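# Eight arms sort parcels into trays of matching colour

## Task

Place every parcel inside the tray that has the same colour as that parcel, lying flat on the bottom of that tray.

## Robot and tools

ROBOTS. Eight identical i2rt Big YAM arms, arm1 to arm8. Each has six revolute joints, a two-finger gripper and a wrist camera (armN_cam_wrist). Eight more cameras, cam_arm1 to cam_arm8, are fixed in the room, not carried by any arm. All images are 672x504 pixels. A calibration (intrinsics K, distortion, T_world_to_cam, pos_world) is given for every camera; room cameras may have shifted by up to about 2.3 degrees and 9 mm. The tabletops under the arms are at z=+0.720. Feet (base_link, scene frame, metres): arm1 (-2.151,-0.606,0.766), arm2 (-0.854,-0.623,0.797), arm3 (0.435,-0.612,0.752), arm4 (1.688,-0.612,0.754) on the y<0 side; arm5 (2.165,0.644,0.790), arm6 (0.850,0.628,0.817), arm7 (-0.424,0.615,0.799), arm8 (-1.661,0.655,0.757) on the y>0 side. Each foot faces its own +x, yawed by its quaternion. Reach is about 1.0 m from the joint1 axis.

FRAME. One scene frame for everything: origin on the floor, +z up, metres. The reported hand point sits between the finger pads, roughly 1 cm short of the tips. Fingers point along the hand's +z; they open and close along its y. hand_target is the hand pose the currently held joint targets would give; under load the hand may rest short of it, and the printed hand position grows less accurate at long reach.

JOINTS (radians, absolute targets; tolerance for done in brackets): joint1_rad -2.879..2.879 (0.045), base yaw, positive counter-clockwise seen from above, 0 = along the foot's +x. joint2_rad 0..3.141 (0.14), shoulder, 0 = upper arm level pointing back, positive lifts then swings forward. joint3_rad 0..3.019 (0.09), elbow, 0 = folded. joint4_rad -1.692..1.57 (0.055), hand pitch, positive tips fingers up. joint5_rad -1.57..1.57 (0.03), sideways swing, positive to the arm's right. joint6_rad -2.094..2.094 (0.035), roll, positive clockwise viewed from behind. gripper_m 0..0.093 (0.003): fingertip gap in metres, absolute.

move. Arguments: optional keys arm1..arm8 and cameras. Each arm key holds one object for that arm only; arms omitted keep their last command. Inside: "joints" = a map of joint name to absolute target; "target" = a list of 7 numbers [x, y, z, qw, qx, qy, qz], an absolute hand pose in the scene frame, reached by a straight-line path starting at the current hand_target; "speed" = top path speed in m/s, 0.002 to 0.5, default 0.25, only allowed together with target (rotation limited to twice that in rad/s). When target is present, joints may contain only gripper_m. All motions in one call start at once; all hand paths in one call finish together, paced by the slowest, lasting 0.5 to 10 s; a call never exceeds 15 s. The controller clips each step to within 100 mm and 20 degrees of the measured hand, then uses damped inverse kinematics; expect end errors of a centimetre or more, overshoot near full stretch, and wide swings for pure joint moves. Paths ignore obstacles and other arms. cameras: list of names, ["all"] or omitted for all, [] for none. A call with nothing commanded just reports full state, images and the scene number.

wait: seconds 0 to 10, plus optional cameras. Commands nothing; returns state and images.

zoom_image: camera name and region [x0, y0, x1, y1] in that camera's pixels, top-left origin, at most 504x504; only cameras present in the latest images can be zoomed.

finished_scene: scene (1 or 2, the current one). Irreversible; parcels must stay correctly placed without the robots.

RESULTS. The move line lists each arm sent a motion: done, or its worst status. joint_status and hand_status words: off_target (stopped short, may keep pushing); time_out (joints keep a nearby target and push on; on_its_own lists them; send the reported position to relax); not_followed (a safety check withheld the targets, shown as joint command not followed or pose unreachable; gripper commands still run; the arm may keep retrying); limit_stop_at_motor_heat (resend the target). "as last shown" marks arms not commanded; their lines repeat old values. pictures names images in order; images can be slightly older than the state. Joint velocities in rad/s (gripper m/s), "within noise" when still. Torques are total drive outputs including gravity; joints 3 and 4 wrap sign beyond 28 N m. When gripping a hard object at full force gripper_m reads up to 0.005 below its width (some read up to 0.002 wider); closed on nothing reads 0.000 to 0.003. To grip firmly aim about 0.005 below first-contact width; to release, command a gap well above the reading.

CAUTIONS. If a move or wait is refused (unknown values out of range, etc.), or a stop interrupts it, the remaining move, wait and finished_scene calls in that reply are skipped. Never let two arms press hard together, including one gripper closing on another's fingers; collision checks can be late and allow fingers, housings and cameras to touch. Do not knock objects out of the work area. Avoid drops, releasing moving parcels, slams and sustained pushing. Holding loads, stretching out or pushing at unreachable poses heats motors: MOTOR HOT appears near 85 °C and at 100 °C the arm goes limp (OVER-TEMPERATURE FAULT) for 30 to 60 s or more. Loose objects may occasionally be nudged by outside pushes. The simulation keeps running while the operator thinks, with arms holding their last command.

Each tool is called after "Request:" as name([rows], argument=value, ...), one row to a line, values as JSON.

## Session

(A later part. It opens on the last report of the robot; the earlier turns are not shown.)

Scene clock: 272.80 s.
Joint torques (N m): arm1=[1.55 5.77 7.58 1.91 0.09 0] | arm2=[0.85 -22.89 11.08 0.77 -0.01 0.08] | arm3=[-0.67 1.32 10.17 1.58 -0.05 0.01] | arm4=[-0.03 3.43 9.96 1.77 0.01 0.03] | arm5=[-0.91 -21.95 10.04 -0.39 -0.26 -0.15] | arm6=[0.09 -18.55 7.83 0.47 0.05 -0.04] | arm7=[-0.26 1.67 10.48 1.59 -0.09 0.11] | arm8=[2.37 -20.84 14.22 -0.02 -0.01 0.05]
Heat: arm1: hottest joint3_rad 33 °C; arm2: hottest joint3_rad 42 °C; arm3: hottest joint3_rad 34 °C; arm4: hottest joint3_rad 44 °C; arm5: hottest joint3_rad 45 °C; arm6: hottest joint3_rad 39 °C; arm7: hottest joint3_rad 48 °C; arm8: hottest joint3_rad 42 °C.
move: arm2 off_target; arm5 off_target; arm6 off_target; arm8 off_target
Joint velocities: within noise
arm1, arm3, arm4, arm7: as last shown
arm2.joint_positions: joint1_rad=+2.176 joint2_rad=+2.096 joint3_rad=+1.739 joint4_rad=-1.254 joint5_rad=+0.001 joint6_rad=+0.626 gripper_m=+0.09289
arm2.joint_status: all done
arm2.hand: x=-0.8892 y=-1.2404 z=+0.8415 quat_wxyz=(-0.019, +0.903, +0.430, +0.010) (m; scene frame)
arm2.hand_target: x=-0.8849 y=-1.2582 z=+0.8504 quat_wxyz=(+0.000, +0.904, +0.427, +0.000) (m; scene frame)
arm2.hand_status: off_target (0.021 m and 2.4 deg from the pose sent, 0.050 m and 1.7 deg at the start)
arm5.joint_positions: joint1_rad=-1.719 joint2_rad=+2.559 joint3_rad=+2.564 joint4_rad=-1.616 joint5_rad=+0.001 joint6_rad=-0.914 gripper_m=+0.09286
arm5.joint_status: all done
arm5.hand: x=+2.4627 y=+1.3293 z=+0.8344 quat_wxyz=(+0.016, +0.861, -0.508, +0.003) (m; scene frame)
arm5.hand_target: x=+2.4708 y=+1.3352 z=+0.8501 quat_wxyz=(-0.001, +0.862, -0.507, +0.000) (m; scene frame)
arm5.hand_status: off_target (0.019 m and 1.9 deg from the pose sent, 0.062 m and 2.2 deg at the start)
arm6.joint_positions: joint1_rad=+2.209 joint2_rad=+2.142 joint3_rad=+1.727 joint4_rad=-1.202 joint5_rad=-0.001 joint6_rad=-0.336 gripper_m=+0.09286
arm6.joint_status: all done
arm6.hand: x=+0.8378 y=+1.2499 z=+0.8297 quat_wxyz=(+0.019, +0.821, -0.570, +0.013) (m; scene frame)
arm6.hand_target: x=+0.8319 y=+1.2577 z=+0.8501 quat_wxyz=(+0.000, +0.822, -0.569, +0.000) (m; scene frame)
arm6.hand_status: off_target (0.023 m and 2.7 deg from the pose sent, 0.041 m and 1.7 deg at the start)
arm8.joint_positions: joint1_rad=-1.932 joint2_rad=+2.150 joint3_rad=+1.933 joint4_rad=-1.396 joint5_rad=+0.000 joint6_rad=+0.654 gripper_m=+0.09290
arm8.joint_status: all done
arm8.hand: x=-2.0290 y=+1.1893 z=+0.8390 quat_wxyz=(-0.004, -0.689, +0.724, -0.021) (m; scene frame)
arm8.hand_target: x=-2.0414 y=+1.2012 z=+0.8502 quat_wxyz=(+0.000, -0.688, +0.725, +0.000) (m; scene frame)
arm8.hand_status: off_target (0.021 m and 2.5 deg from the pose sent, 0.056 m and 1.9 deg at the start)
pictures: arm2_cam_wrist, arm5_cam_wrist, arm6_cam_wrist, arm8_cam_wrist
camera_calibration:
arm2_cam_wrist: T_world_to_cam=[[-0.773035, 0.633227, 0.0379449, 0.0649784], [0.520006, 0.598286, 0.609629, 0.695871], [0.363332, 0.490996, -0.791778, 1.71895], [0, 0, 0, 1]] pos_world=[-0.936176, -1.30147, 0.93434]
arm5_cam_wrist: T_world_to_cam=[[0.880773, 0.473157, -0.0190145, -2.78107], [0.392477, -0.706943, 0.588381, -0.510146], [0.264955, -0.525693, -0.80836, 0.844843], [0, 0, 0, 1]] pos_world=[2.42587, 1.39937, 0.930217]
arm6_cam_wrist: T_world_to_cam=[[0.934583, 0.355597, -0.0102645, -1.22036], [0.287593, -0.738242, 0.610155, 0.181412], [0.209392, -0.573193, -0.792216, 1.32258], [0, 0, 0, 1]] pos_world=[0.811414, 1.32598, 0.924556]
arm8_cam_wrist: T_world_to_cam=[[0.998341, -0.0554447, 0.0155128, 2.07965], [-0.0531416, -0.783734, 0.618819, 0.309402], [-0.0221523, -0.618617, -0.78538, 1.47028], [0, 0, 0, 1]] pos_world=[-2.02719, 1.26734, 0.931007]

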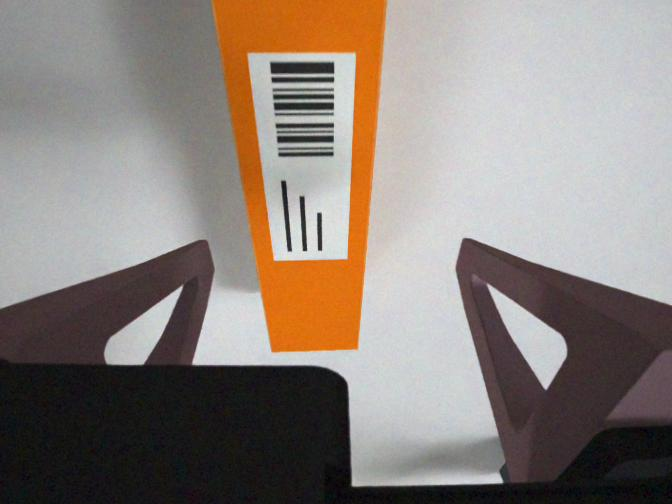

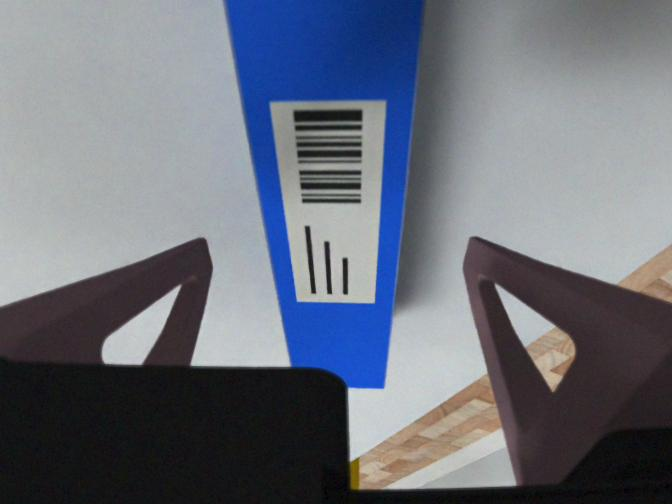

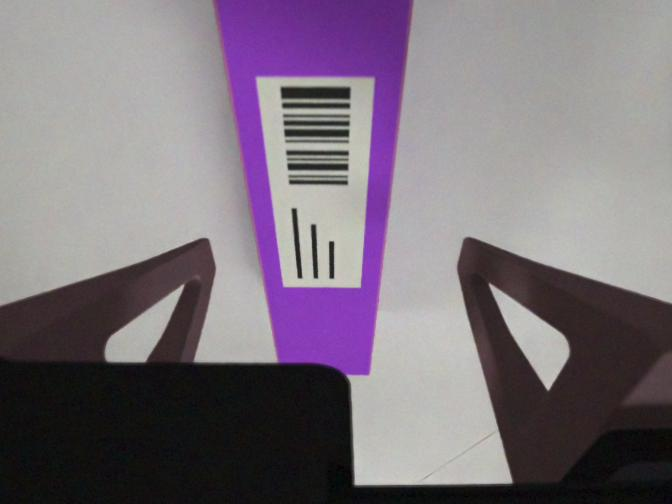

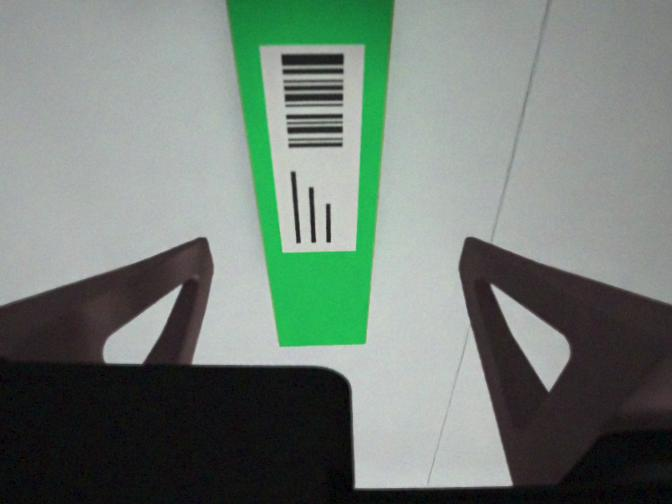

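Request:
move(arm8={"target":[-2.050,1.205,0.77,0,-0.6884,0.7254,0],"speed":0.12}, arm2={"target":[-0.876,-1.267,0.77,0,0.904,0.4274,0],"speed":0.12}, arm6={"target":[0.824,1.256,0.77,0,-0.8225,0.5688,0],"speed":0.12}, arm5={"target":[2.471,1.336,0.77,0,-0.862,0.507,0],"speed":0.12}, cameras=["arm8_cam_wrist","arm2_cam_wrist","arm6_cam_wrist","arm5_cam_wrist"])

Scene clock: 298.97 s.
Joint torques (N m): arm1=[1.38 5.71 7.56 1.99 0.1 0] | arm2=[0.73 -23.47 7.88 0.9 0.01 0.08] | arm3=[-0.73 1.26 10.14 1.63 -0.04 0.01] | arm4=[-0.03 3.49 9.96 1.77 0.01 0.03] | arm5=[-1.61 -21.19 7.1 0.81 -0.28 -0.17] | arm6=[0.21 -15.68 7.51 0.54 0.06 0] | arm7=[-0.38 1.61 10.44 1.59 -0.08 0.13] | arm8=[2.55 -21.36 9.65 0.2 0.01 0.02]
Heat: arm1: hottest joint3_rad 33 °C; arm2: hottest joint3_rad 45 °C; arm3: hottest joint3_rad 34 °C; arm4: hottest joint3_rad 44 °C; arm5: hottest joint3_rad 42 °C; arm6: hottest joint3_rad 39 °C; arm7: hottest joint3_rad 48 °C; arm8: hottest joint3_rad 44 °C.
move: arm2 done; arm5 done; arm6 done; arm8 done
Joint velocities: within noise
arm1, arm3, arm4, arm7: as last shown
arm2.joint_positions: joint1_rad=+2.191 joint2_rad=+2.201 joint3_rad=+1.739 joint4_rad=-1.111 joint5_rad=+0.001 joint6_rad=+0.641 gripper_m=+0.09289
arm2.joint_status: not commanded
arm2.hand: x=-0.8804 y=-1.2638 z=+0.7771 quat_wxyz=(-0.001, +0.903, +0.431, +0.000) (m; scene frame)
arm2.hand_target: x=-0.8761 y=-1.2668 z=+0.7700 quat_wxyz=(+0.000, +0.904, +0.427, +0.000) (m; scene frame)
arm2.hand_status: done (0.009 m and 0.4 deg from the pose sent, 0.077 m and 2.4 deg at the start)
arm5.joint_positions: joint1_rad=-1.719 joint2_rad=+2.588 joint3_rad=+2.447 joint4_rad=-1.455 joint5_rad=+0.001 joint6_rad=-0.914 gripper_m=+0.09286
arm5.joint_status: not commanded
arm5.hand: x=+2.4646 y=+1.3334 z=+0.7682 quat_wxyz=(+0.009, +0.861, -0.508, +0.002) (m; scene frame)
arm5.hand_target: x=+2.4711 y=+1.3359 z=+0.7701 quat_wxyz=(+0.000, +0.862, -0.507, +0.000) (m; scene frame)
arm5.hand_status: done (0.007 m and 1.1 deg from the pose sent, 0.065 m and 1.9 deg at the start)
arm6.joint_positions: joint1_rad=+2.221 joint2_rad=+2.196 joint3_rad=+1.656 joint4_rad=-1.042 joint5_rad=-0.001 joint6_rad=-0.327 gripper_m=+0.09286
arm6.joint_status: not commanded
arm6.hand: x=+0.8304 y=+1.2514 z=+0.7725 quat_wxyz=(+0.005, +0.822, -0.569, +0.003) (m; scene frame)
arm6.hand_target: x=+0.8240 y=+1.2558 z=+0.7700 quat_wxyz=(+0.000, +0.822, -0.569, +0.000) (m; scene frame)
arm6.hand_status: done (0.008 m and 0.6 deg from the pose sent, 0.061 m and 2.7 deg at the start)
arm8.joint_positions: joint1_rad=-1.925 joint2_rad=+2.233 joint3_rad=+1.913 joint4_rad=-1.251 joint5_rad=+0.000 joint6_rad=+0.661 gripper_m=+0.09290
arm8.joint_status: not commanded
arm8.hand: x=-2.0451 y=+1.2053 z=+0.7783 quat_wxyz=(-0.001, -0.689, +0.725, +0.000) (m; scene frame)
arm8.hand_target: x=-2.0498 y=+1.2049 z=+0.7699 quat_wxyz=(+0.000, -0.688, +0.725, +0.000) (m; scene frame)
arm8.hand_status: done (0.010 m and 0.1 deg from the pose sent, 0.074 m and 2.5 deg at the start)
pictures: arm2_cam_wrist, arm5_cam_wrist, arm6_cam_wrist, arm8_cam_wrist
camera_calibration:
arm2_cam_wrist: T_world_to_cam=[[-0.773724, 0.633351, 0.0147675, 0.106549], [0.520599, 0.622353, 0.584511, 0.795077], [0.36101, 0.459938, -0.811252, 1.65011], [0, 0, 0, 1]] pos_world=[-0.927183, -1.32125, 0.872348]
arm5_cam_wrist: T_world_to_cam=[[0.880818, 0.473393, -0.0076793, -2.79507], [0.38918, -0.7147, 0.581156, -0.445002], [0.269627, -0.514882, -0.813756, 0.77132], [0, 0, 0, 1]] pos_world=[2.42716, 1.40226, 0.864817]
arm6_cam_wrist: T_world_to_cam=[[0.933483, 0.358618, 0.00175856, -1.22676], [0.290304, -0.758523, 0.583409, 0.263264], [0.210555, -0.544092, -0.812176, 1.25773], [0, 0, 0, 1]] pos_world=[0.803913, 1.32395, 0.870069]
arm8_cam_wrist: T_world_to_cam=[[0.998356, -0.0563059, -0.0106774, 2.1189], [-0.0390676, -0.804972, 0.592025, 0.433861], [-0.0419296, -0.590635, -0.805849, 1.37392], [0, 0, 0, 1]] pos_world=[-2.04086, 1.28004, 0.872938]

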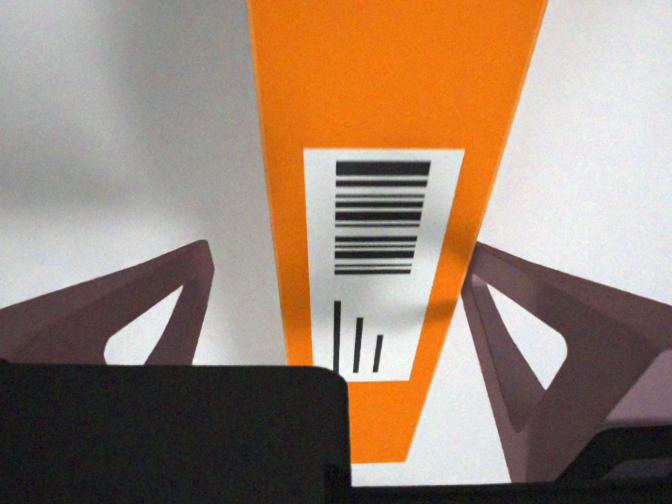

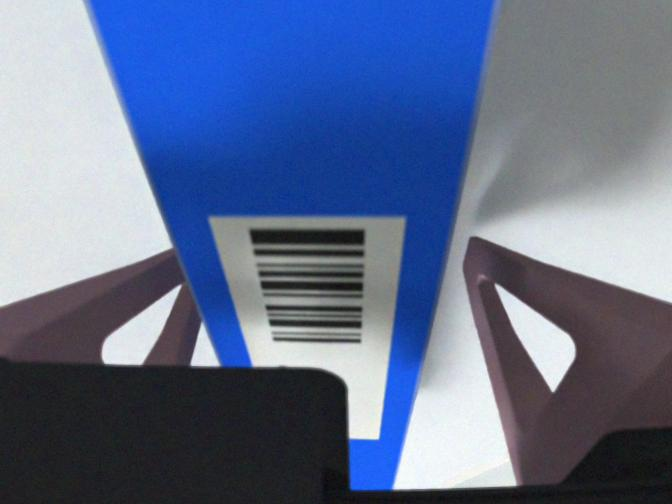

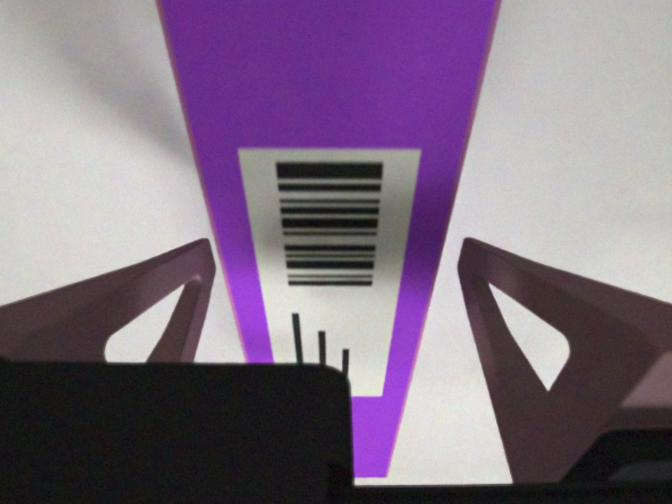

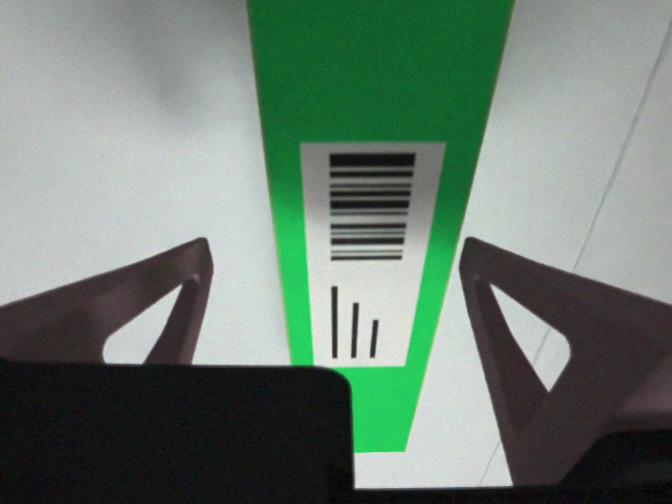

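Request:
move(arm8={"target":[-2.038,1.203,0.775,0,-0.6884,0.7254,0],"speed":0.12}, arm2={"target":[-0.885,-1.260,0.775,0,0.904,0.4274,0],"speed":0.12}, arm6={"target":[0.824,1.256,0.745,0,-0.8225,0.5688,0],"speed":0.12}, arm5={"target":[2.470,1.335,0.745,0,-0.862,0.507,0],"speed":0.12}, cameras=["arm8_cam_wrist","arm2_cam_wrist"])

Scene clock: 311.87 s.
Joint torques (N m): arm1=[1.2 5.6 7.6 2.03 0.12 0] | arm2=[-0.44 -25.29 7.17 0.9 0.01 -0.07] | arm3=[-0.56 1.2 10.15 1.61 -0.04 0] | arm4=[-0.03 3.43 9.96 1.77 0.01 0.03] | arm5=[-1.08 -21.25 6.39 0.85 -0.3 -0.13] | arm6=[0.21 -15.38 7.2 0.58 0.06 0] | arm7=[-0.32 1.55 10.45 1.62 -0.09 0.11] | arm8=[1.2 -23.36 8.79 0.2 0.02 -0.08]
Heat: arm1: hottest joint3_rad 33 °C; arm2: hottest joint3_rad 43 °C; arm3: hottest joint3_rad 34 °C; arm4: hottest joint3_rad 44 °C; arm5: hottest joint3_rad 41 °C; arm6: hottest joint3_rad 39 °C; arm7: hottest joint3_rad 48 °C; arm8: hottest joint2_rad 42 °C.
move: arm2 done; arm5 done; arm6 done; arm8 done
Joint velocities: within noise
arm1, arm3, arm4, arm7: as last shown
arm2.joint_positions: joint1_rad=+2.191 joint2_rad=+2.201 joint3_rad=+1.722 joint4_rad=-1.108 joint5_rad=+0.001 joint6_rad=+0.641 gripper_m=+0.09289
arm2.joint_status: not commanded
arm2.hand: x=-0.8802 y=-1.2572 z=+0.7712 quat_wxyz=(-0.008, +0.903, +0.431, +0.003) (m; scene frame)
arm2.hand_target: x=-0.8851 y=-1.2600 z=+0.7750 quat_wxyz=(+0.000, +0.904, +0.427, +0.000) (m; scene frame)
arm2.hand_status: done (0.007 m and 1.0 deg from the pose sent, 0.006 m and 0.4 deg at the start)
arm5.joint_positions: joint1_rad=-1.719 joint2_rad=+2.590 joint3_rad=+2.412 joint4_rad=-1.402 joint5_rad=+0.001 joint6_rad=-0.914 gripper_m=+0.09286
arm5.joint_status: not commanded
arm5.hand: x=+2.4655 y=+1.3355 z=+0.7532 quat_wxyz=(+0.001, +0.861, -0.508, +0.001) (m; scene frame)
arm5.hand_target: x=+2.4700 y=+1.3348 z=+0.7450 quat_wxyz=(+0.000, +0.862, -0.507, +0.000) (m; scene frame)
arm5.hand_status: done (0.009 m and 0.2 deg from the pose sent, 0.024 m and 1.1 deg at the start)
arm6.joint_positions: joint1_rad=+2.221 joint2_rad=+2.228 joint3_rad=+1.649 joint4_rad=-0.996 joint5_rad=-0.001 joint6_rad=-0.327 gripper_m=+0.09286
arm6.joint_status: not commanded
arm6.hand: x=+0.8303 y=+1.2535 z=+0.7510 quat_wxyz=(+0.002, +0.822, -0.569, +0.001) (m; scene frame)
arm6.hand_target: x=+0.8241 y=+1.2558 z=+0.7451 quat_wxyz=(+0.000, +0.822, -0.569, +0.000) (m; scene frame)
arm6.hand_status: done (0.009 m and 0.3 deg from the pose sent, 0.029 m and 0.6 deg at the start)
arm8.joint_positions: joint1_rad=-1.926 joint2_rad=+2.233 joint3_rad=+1.884 joint4_rad=-1.242 joint5_rad=+0.000 joint6_rad=+0.661 gripper_m=+0.09290
arm8.joint_status: not commanded
arm8.hand: x=-2.0398 y=+1.1986 z=+0.7679 quat_wxyz=(-0.002, -0.689, +0.725, -0.010) (m; scene frame)
arm8.hand_target: x=-2.0380 y=+1.2029 z=+0.7749 quat_wxyz=(+0.000, -0.688, +0.725, +0.000) (m; scene frame)
arm8.hand_status: done (0.008 m and 1.2 deg from the pose sent, 0.008 m and 0.1 deg at the start)
pictures: arm2_cam_wrist, arm8_cam_wrist
camera_calibration:
arm2_cam_wrist: T_world_to_cam=[[-0.773712, 0.633103, 0.0234677, 0.0956467], [0.520272, 0.613813, 0.59376, 0.776126], [0.361506, 0.471608, -0.8043, 1.65194], [0, 0, 0, 1]] pos_world=[-0.926982, -1.31602, 0.865581]
arm8_cam_wrist: T_world_to_cam=[[0.998345, -0.0574827, 0.00157278, 2.10509], [-0.0467406, -0.79524, 0.60449, 0.397966], [-0.033497, -0.603563, -0.796611, 1.38744], [0, 0, 0, 1]] pos_world=[-2.03653, 1.27489, 0.861369]

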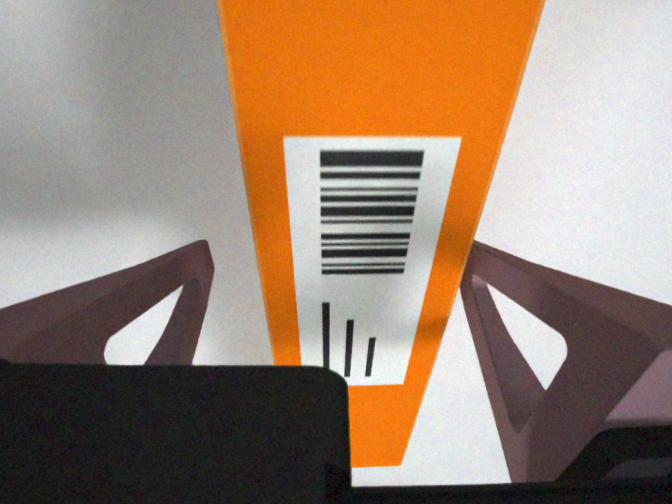

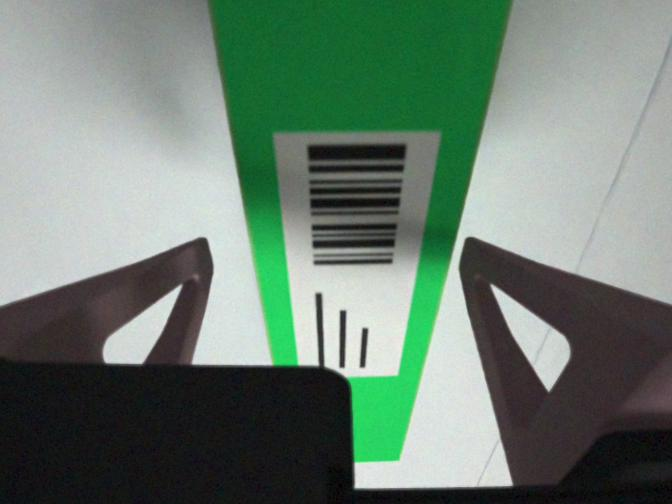

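Request:
move(arm8={"target":[-2.034,1.203,0.745,0,-0.6884,0.7254,0],"speed":0.1}, arm2={"target":[-0.888,-1.260,0.745,0,0.904,0.4274,0],"speed":0.1}, arm6={"joints":{"gripper_m":0.045}}, arm5={"joints":{"gripper_m":0.045}}, cameras=["arm8_cam_wrist","arm2_cam_wrist"])

Request:
move(arm8={"joints":{"gripper_m":0.045}}, arm2={"joints":{"gripper_m":0.045}}, cameras=[])

Request:
move(arm8={"target":[-2.038,1.195,0.9,0,-0.6884,0.7254,0],"speed":0.2}, arm2={"target":[-0.885,-1.250,0.9,0,0.904,0.4274,0],"speed":0.2}, arm6={"target":[0.830,1.250,0.9,0,-0.8225,0.5688,0],"speed":0.2}, arm5={"target":[2.465,1.325,0.9,0,-0.862,0.507,0],"speed":0.2}, cameras=["cam_arm2","cam_arm5","cam_arm6","cam_arm8"])

Scene clock: 324.57 s.
Joint torques (N m): arm1=[1.2 5.77 7.56 1.92 0.09 0.02] | arm2=[-0.44 -22.77 7.15 0.96 0.01 -0.11] | arm3=[-0.44 1.26 10.19 1.59 -0.05 0.01] | arm4=[-0.03 3.49 9.95 1.77 0.01 0.03] | arm5=[-1.44 -21.07 6.68 0.8 -0.29 -0.14] | arm6=[0.21 -15.33 7.2 0.57 0.06 0] | arm7=[-0.26 1.49 10.44 1.58 -0.08 0.13] | arm8=[1.38 -21.3 8.7 0.25 0 -0.11]
Heat: arm1: hottest joint3_rad 33 °C; arm2: hottest joint3_rad 42 °C; arm3: hottest joint3_rad 34 °C; arm4: hottest joint3_rad 44 °C; arm5: hottest joint2_rad 41 °C; arm6: hottest joint3_rad 38 °C; arm7: hottest joint3_rad 48 °C; arm8: hottest joint2_rad 43 °C.
move: arm2 off_target; arm5 off_target; arm6 off_target; arm8 done
Joint velocities: within noise
arm1, arm3, arm4, arm7: as last shown
arm2.joint_positions: joint1_rad=+2.187 joint2_rad=+2.210 joint3_rad=+1.704 joint4_rad=-1.051 joint5_rad=+0.001 joint6_rad=+0.641 gripper_m=+0.09289
arm2.joint_status: not commanded
arm2.hand: x=-0.8833 y=-1.2619 z=+0.7593 quat_wxyz=(+0.005, +0.904, +0.428, -0.003) (m; scene frame)
arm2.hand_target: x=-0.8879 y=-1.2597 z=+0.7453 quat_wxyz=(+0.000, +0.904, +0.427, +0.000) (m; scene frame)
arm2.hand_status: off_target (0.015 m and 0.7 deg from the pose sent, 0.028 m and 1.0 deg at the start)
arm5.joint_positions: joint1_rad=-1.719 joint2_rad=+2.590 joint3_rad=+2.411 joint4_rad=-1.402 joint5_rad=+0.000 joint6_rad=-0.914 gripper_m=+0.05821
arm5.joint_status: gripper_m off_target (ended at +0.05824, target +0.04500)
arm5.hand: x=+2.4653 y=+1.3353 z=+0.7528 quat_wxyz=(+0.001, +0.861, -0.508, +0.001) (m; scene frame)
arm5.hand_target: x=+2.4700 y=+1.3348 z=+0.7451 quat_wxyz=(+0.000, +0.862, -0.507, +0.000) (m; scene frame)
arm5.hand_status: not commanded
arm6.joint_positions: joint1_rad=+2.221 joint2_rad=+2.228 joint3_rad=+1.649 joint4_rad=-0.996 joint5_rad=-0.001 joint6_rad=-0.327 gripper_m=+0.05940
arm6.joint_status: gripper_m off_target (ended at +0.05943, target +0.04500)
arm6.hand: x=+0.8303 y=+1.2536 z=+0.7510 quat_wxyz=(+0.002, +0.822, -0.569, +0.001) (m; scene frame)
arm6.hand_target: x=+0.8241 y=+1.2558 z=+0.7451 quat_wxyz=(+0.000, +0.822, -0.569, +0.000) (m; scene frame)
arm6.hand_status: not commanded
arm8.joint_positions: joint1_rad=-1.930 joint2_rad=+2.233 joint3_rad=+1.846 joint4_rad=-1.178 joint5_rad=+0.000 joint6_rad=+0.658 gripper_m=+0.09290
arm8.joint_status: not commanded
arm8.hand: x=-2.0383 y=+1.2008 z=+0.7542 quat_wxyz=(+0.000, -0.688, +0.726, +0.002) (m; scene frame)
arm8.hand_target: x=-2.0338 y=+1.2029 z=+0.7449 quat_wxyz=(+0.000, -0.688, +0.725, +0.000) (m; scene frame)
arm8.hand_status: done (0.010 m and 0.3 deg from the pose sent, 0.024 m and 1.2 deg at the start)
pictures: arm2_cam_wrist, arm8_cam_wrist
camera_calibration:
arm2_cam_wrist: T_world_to_cam=[[-0.770838, 0.637005, 0.00581812, 0.117302], [0.523809, 0.628609, 0.574869, 0.823842], [0.362537, 0.446178, -0.818225, 1.6251], [0, 0, 0, 1]] pos_world=[-0.930274, -1.31768, 0.855414]
arm8_cam_wrist: T_world_to_cam=[[0.998187, -0.0585488, -0.0139567, 2.11639], [-0.0391332, -0.807482, 0.588593, 0.450207], [-0.0457313, -0.58698, -0.808309, 1.34179], [0, 0, 0, 1]] pos_world=[-2.03357, 1.27505, 0.849129]

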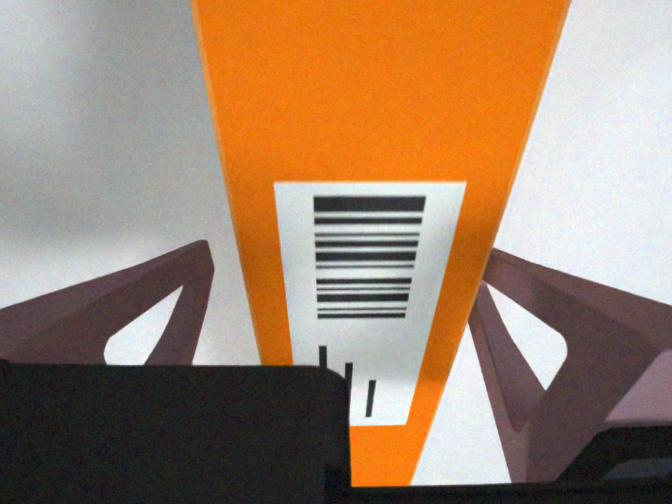

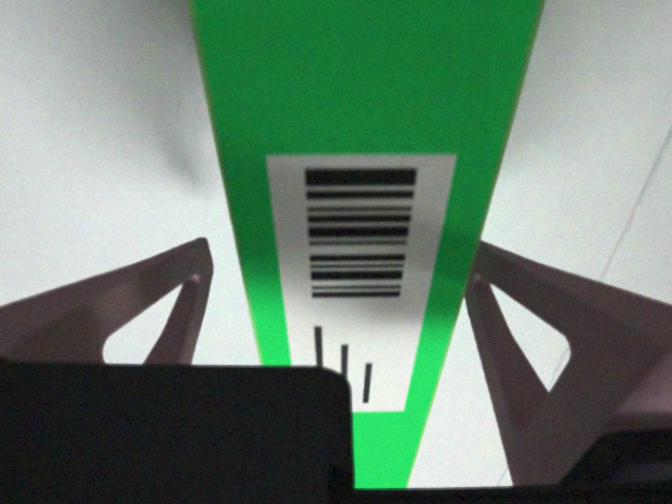

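Scene clock: 325.17 s.
Joint torques (N m): arm1=[1.14 5.77 7.58 2.04 0.11 0.01] | arm2=[-0.38 -22.83 7.16 0.91 0.02 -0.11] | arm3=[-0.67 1.26 10.15 1.59 -0.05 0] | arm4=[-0.03 3.43 9.96 1.77 0.01 0.03] | arm5=[-1.49 -21.3 6.56 0.7 -0.25 -0.16] | arm6=[0.15 -15.38 7.16 0.57 0.06 -0.01] | arm7=[-0.38 1.55 10.43 1.59 -0.08 0.11] | arm8=[1.61 -21.19 8.7 0.28 0.01 -0.1]
Heat: arm1: hottest joint3_rad 33 °C; arm2: hottest joint3_rad 42 °C; arm3: hottest joint3_rad 34 °C; arm4: hottest joint3_rad 44 °C; arm5: hottest joint2_rad 41 °C; arm6: hottest joint3_rad 38 °C; arm7: hottest joint3_rad 48 °C; arm8: hottest joint2_rad 43 °C.
move: arm2 off_target; arm8 off_target
Joint velocities: within noise
arm1, arm3, arm4, arm5, arm6, arm7: as last shown
arm2.joint_positions: joint1_rad=+2.186 joint2_rad=+2.210 joint3_rad=+1.704 joint4_rad=-1.050 joint5_rad=+0.001 joint6_rad=+0.641 gripper_m=+0.05848
arm2.joint_status: gripper_m off_target (ended at +0.05852, target +0.04500)
arm2.hand: x=-0.8835 y=-1.2620 z=+0.7593 quat_wxyz=(+0.005, +0.904, +0.428, -0.004) (m; scene frame)
arm2.hand_target: x=-0.8880 y=-1.2597 z=+0.7453 quat_wxyz=(+0.000, +0.904, +0.427, +0.000) (m; scene frame)
arm2.hand_status: not commanded
arm8.joint_positions: joint1_rad=-1.930 joint2_rad=+2.233 joint3_rad=+1.846 joint4_rad=-1.178 joint5_rad=+0.000 joint6_rad=+0.658 gripper_m=+0.06007
arm8.joint_status: gripper_m off_target (ended at +0.06009, target +0.04500)
arm8.hand: x=-2.0383 y=+1.2008 z=+0.7542 quat_wxyz=(+0.000, -0.688, +0.725, +0.002) (m; scene frame)
arm8.hand_target: x=-2.0340 y=+1.2027 z=+0.7449 quat_wxyz=(+0.000, -0.688, +0.725, +0.000) (m; scene frame)
arm8.hand_status: not commanded
pictures: none
No camera images: "cameras" was empty.

Scene clock: 326.80 s.
Joint torques (N m): arm1=[1.32 5.54 7.53 1.99 0.1 0.01] | arm2=[-0.09 -23 11.26 0.16 0.02 -0.08] | arm3=[-0.5 1.14 10.18 1.61 -0.04 0] | arm4=[-0.03 3.43 9.95 1.77 0.01 0.03] | arm5=[-1.14 -22.07 10.22 -0.03 -0.22 -0.17] | arm6=[-0.44 -17.44 11.63 -0.29 0.06 -0.1] | arm7=[-0.03 1.73 10.43 1.57 -0.09 0.13] | arm8=[2.43 -21.19 14.46 -0.65 0 0]
Heat: arm1: hottest joint3_rad 33 °C; arm2: hottest joint3_rad 42 °C; arm3: hottest joint3_rad 34 °C; arm4: hottest joint3_rad 44 °C; arm5: hottest joint2_rad 41 °C; arm6: hottest joint3_rad 39 °C; arm7: hottest joint3_rad 48 °C; arm8: hottest joint2_rad 43 °C.
move: arm2 off_target; arm5 off_target; arm6 off_target; arm8 off_target
Joint velocities: within noise
arm1, arm3, arm4, arm7: as last shown
arm2.joint_positions: joint1_rad=+2.186 joint2_rad=+2.040 joint3_rad=+1.772 joint4_rad=-1.329 joint5_rad=+0.000 joint6_rad=+0.641 gripper_m=+0.05848
arm2.joint_status: not commanded
arm2.hand: x=-0.8824 y=-1.2378 z=+0.8873 quat_wxyz=(-0.012, +0.904, +0.428, +0.006) (m; scene frame)
arm2.hand_target: x=-0.8851 y=-1.2495 z=+0.9002 quat_wxyz=(+0.000, +0.904, +0.427, +0.000) (m; scene frame)
arm2.hand_status: off_target (0.018 m and 1.6 deg from the pose sent, 0.141 m and 0.7 deg at the start)
arm5.joint_positions: joint1_rad=-1.719 joint2_rad=+2.490 joint3_rad=+2.556 joint4_rad=-1.674 joint5_rad=-0.001 joint6_rad=-0.914 gripper_m=+0.05821
arm5.joint_status: not commanded
arm5.hand: x=+2.4577 y=+1.3187 z=+0.8816 quat_wxyz=(+0.015, +0.861, -0.508, +0.002) (m; scene frame)
arm5.hand_target: x=+2.4647 y=+1.3240 z=+0.8999 quat_wxyz=(-0.004, +0.862, -0.507, +0.000) (m; scene frame)
arm5.hand_status: off_target (0.021 m and 1.7 deg from the pose sent, 0.148 m and 0.2 deg at the start; a joint's target at an end of its range on 18 of 49 steps)
arm6.joint_positions: joint1_rad=+2.221 joint2_rad=+2.064 joint3_rad=+1.705 joint4_rad=-1.274 joint5_rad=-0.001 joint6_rad=-0.327 gripper_m=+0.05941
arm6.joint_status: not commanded
arm6.hand: x=+0.8311 y=+1.2315 z=+0.8698 quat_wxyz=(+0.025, +0.822, -0.569, +0.018) (m; scene frame)
arm6.hand_target: x=+0.8301 y=+1.2486 z=+0.9002 quat_wxyz=(+0.000, +0.822, -0.569, +0.000) (m; scene frame)
arm6.hand_status: off_target (0.035 m and 3.5 deg from the pose sent, 0.149 m and 0.3 deg at the start)
arm8.joint_positions: joint1_rad=-1.930 joint2_rad=+2.112 joint3_rad=+1.986 joint4_rad=-1.480 joint5_rad=+0.000 joint6_rad=+0.658 gripper_m=+0.06007
arm8.joint_status: not commanded
arm8.hand: x=-2.0281 y=+1.1863 z=+0.8835 quat_wxyz=(-0.003, -0.688, +0.725, -0.018) (m; scene frame)
arm8.hand_target: x=-2.0376 y=+1.1942 z=+0.9002 quat_wxyz=(+0.000, -0.688, +0.725, +0.001) (m; scene frame)
arm8.hand_status: off_target (0.021 m and 2.0 deg from the pose sent, 0.146 m and 0.3 deg at the start)
pictures: cam_arm2, cam_arm5, cam_arm6, cam_arm8

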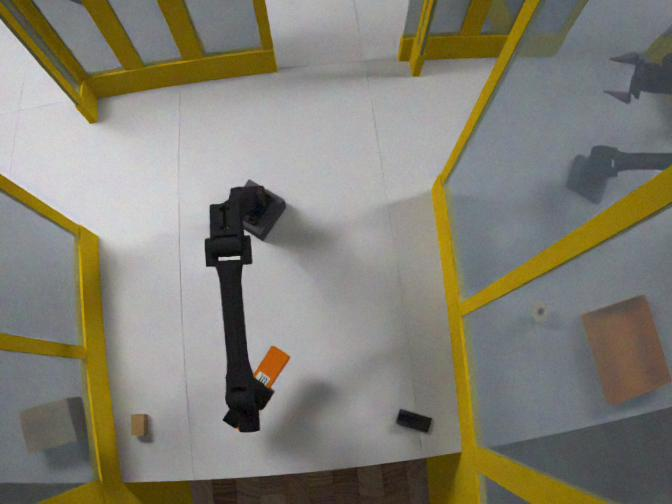

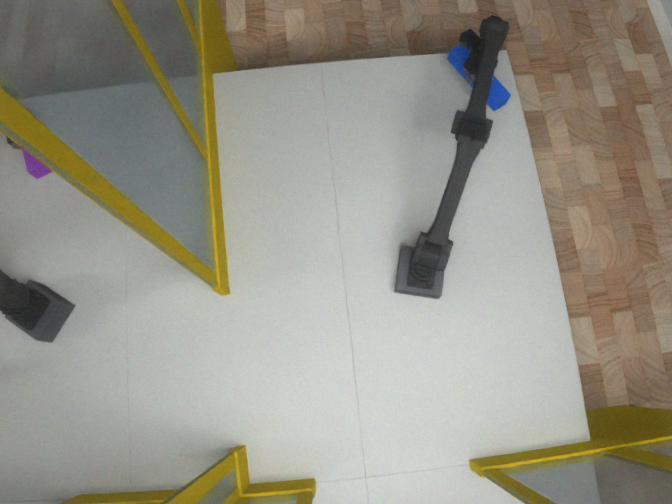

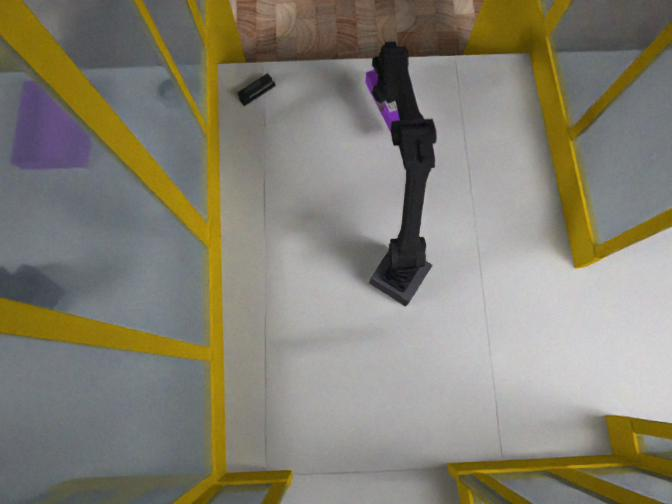

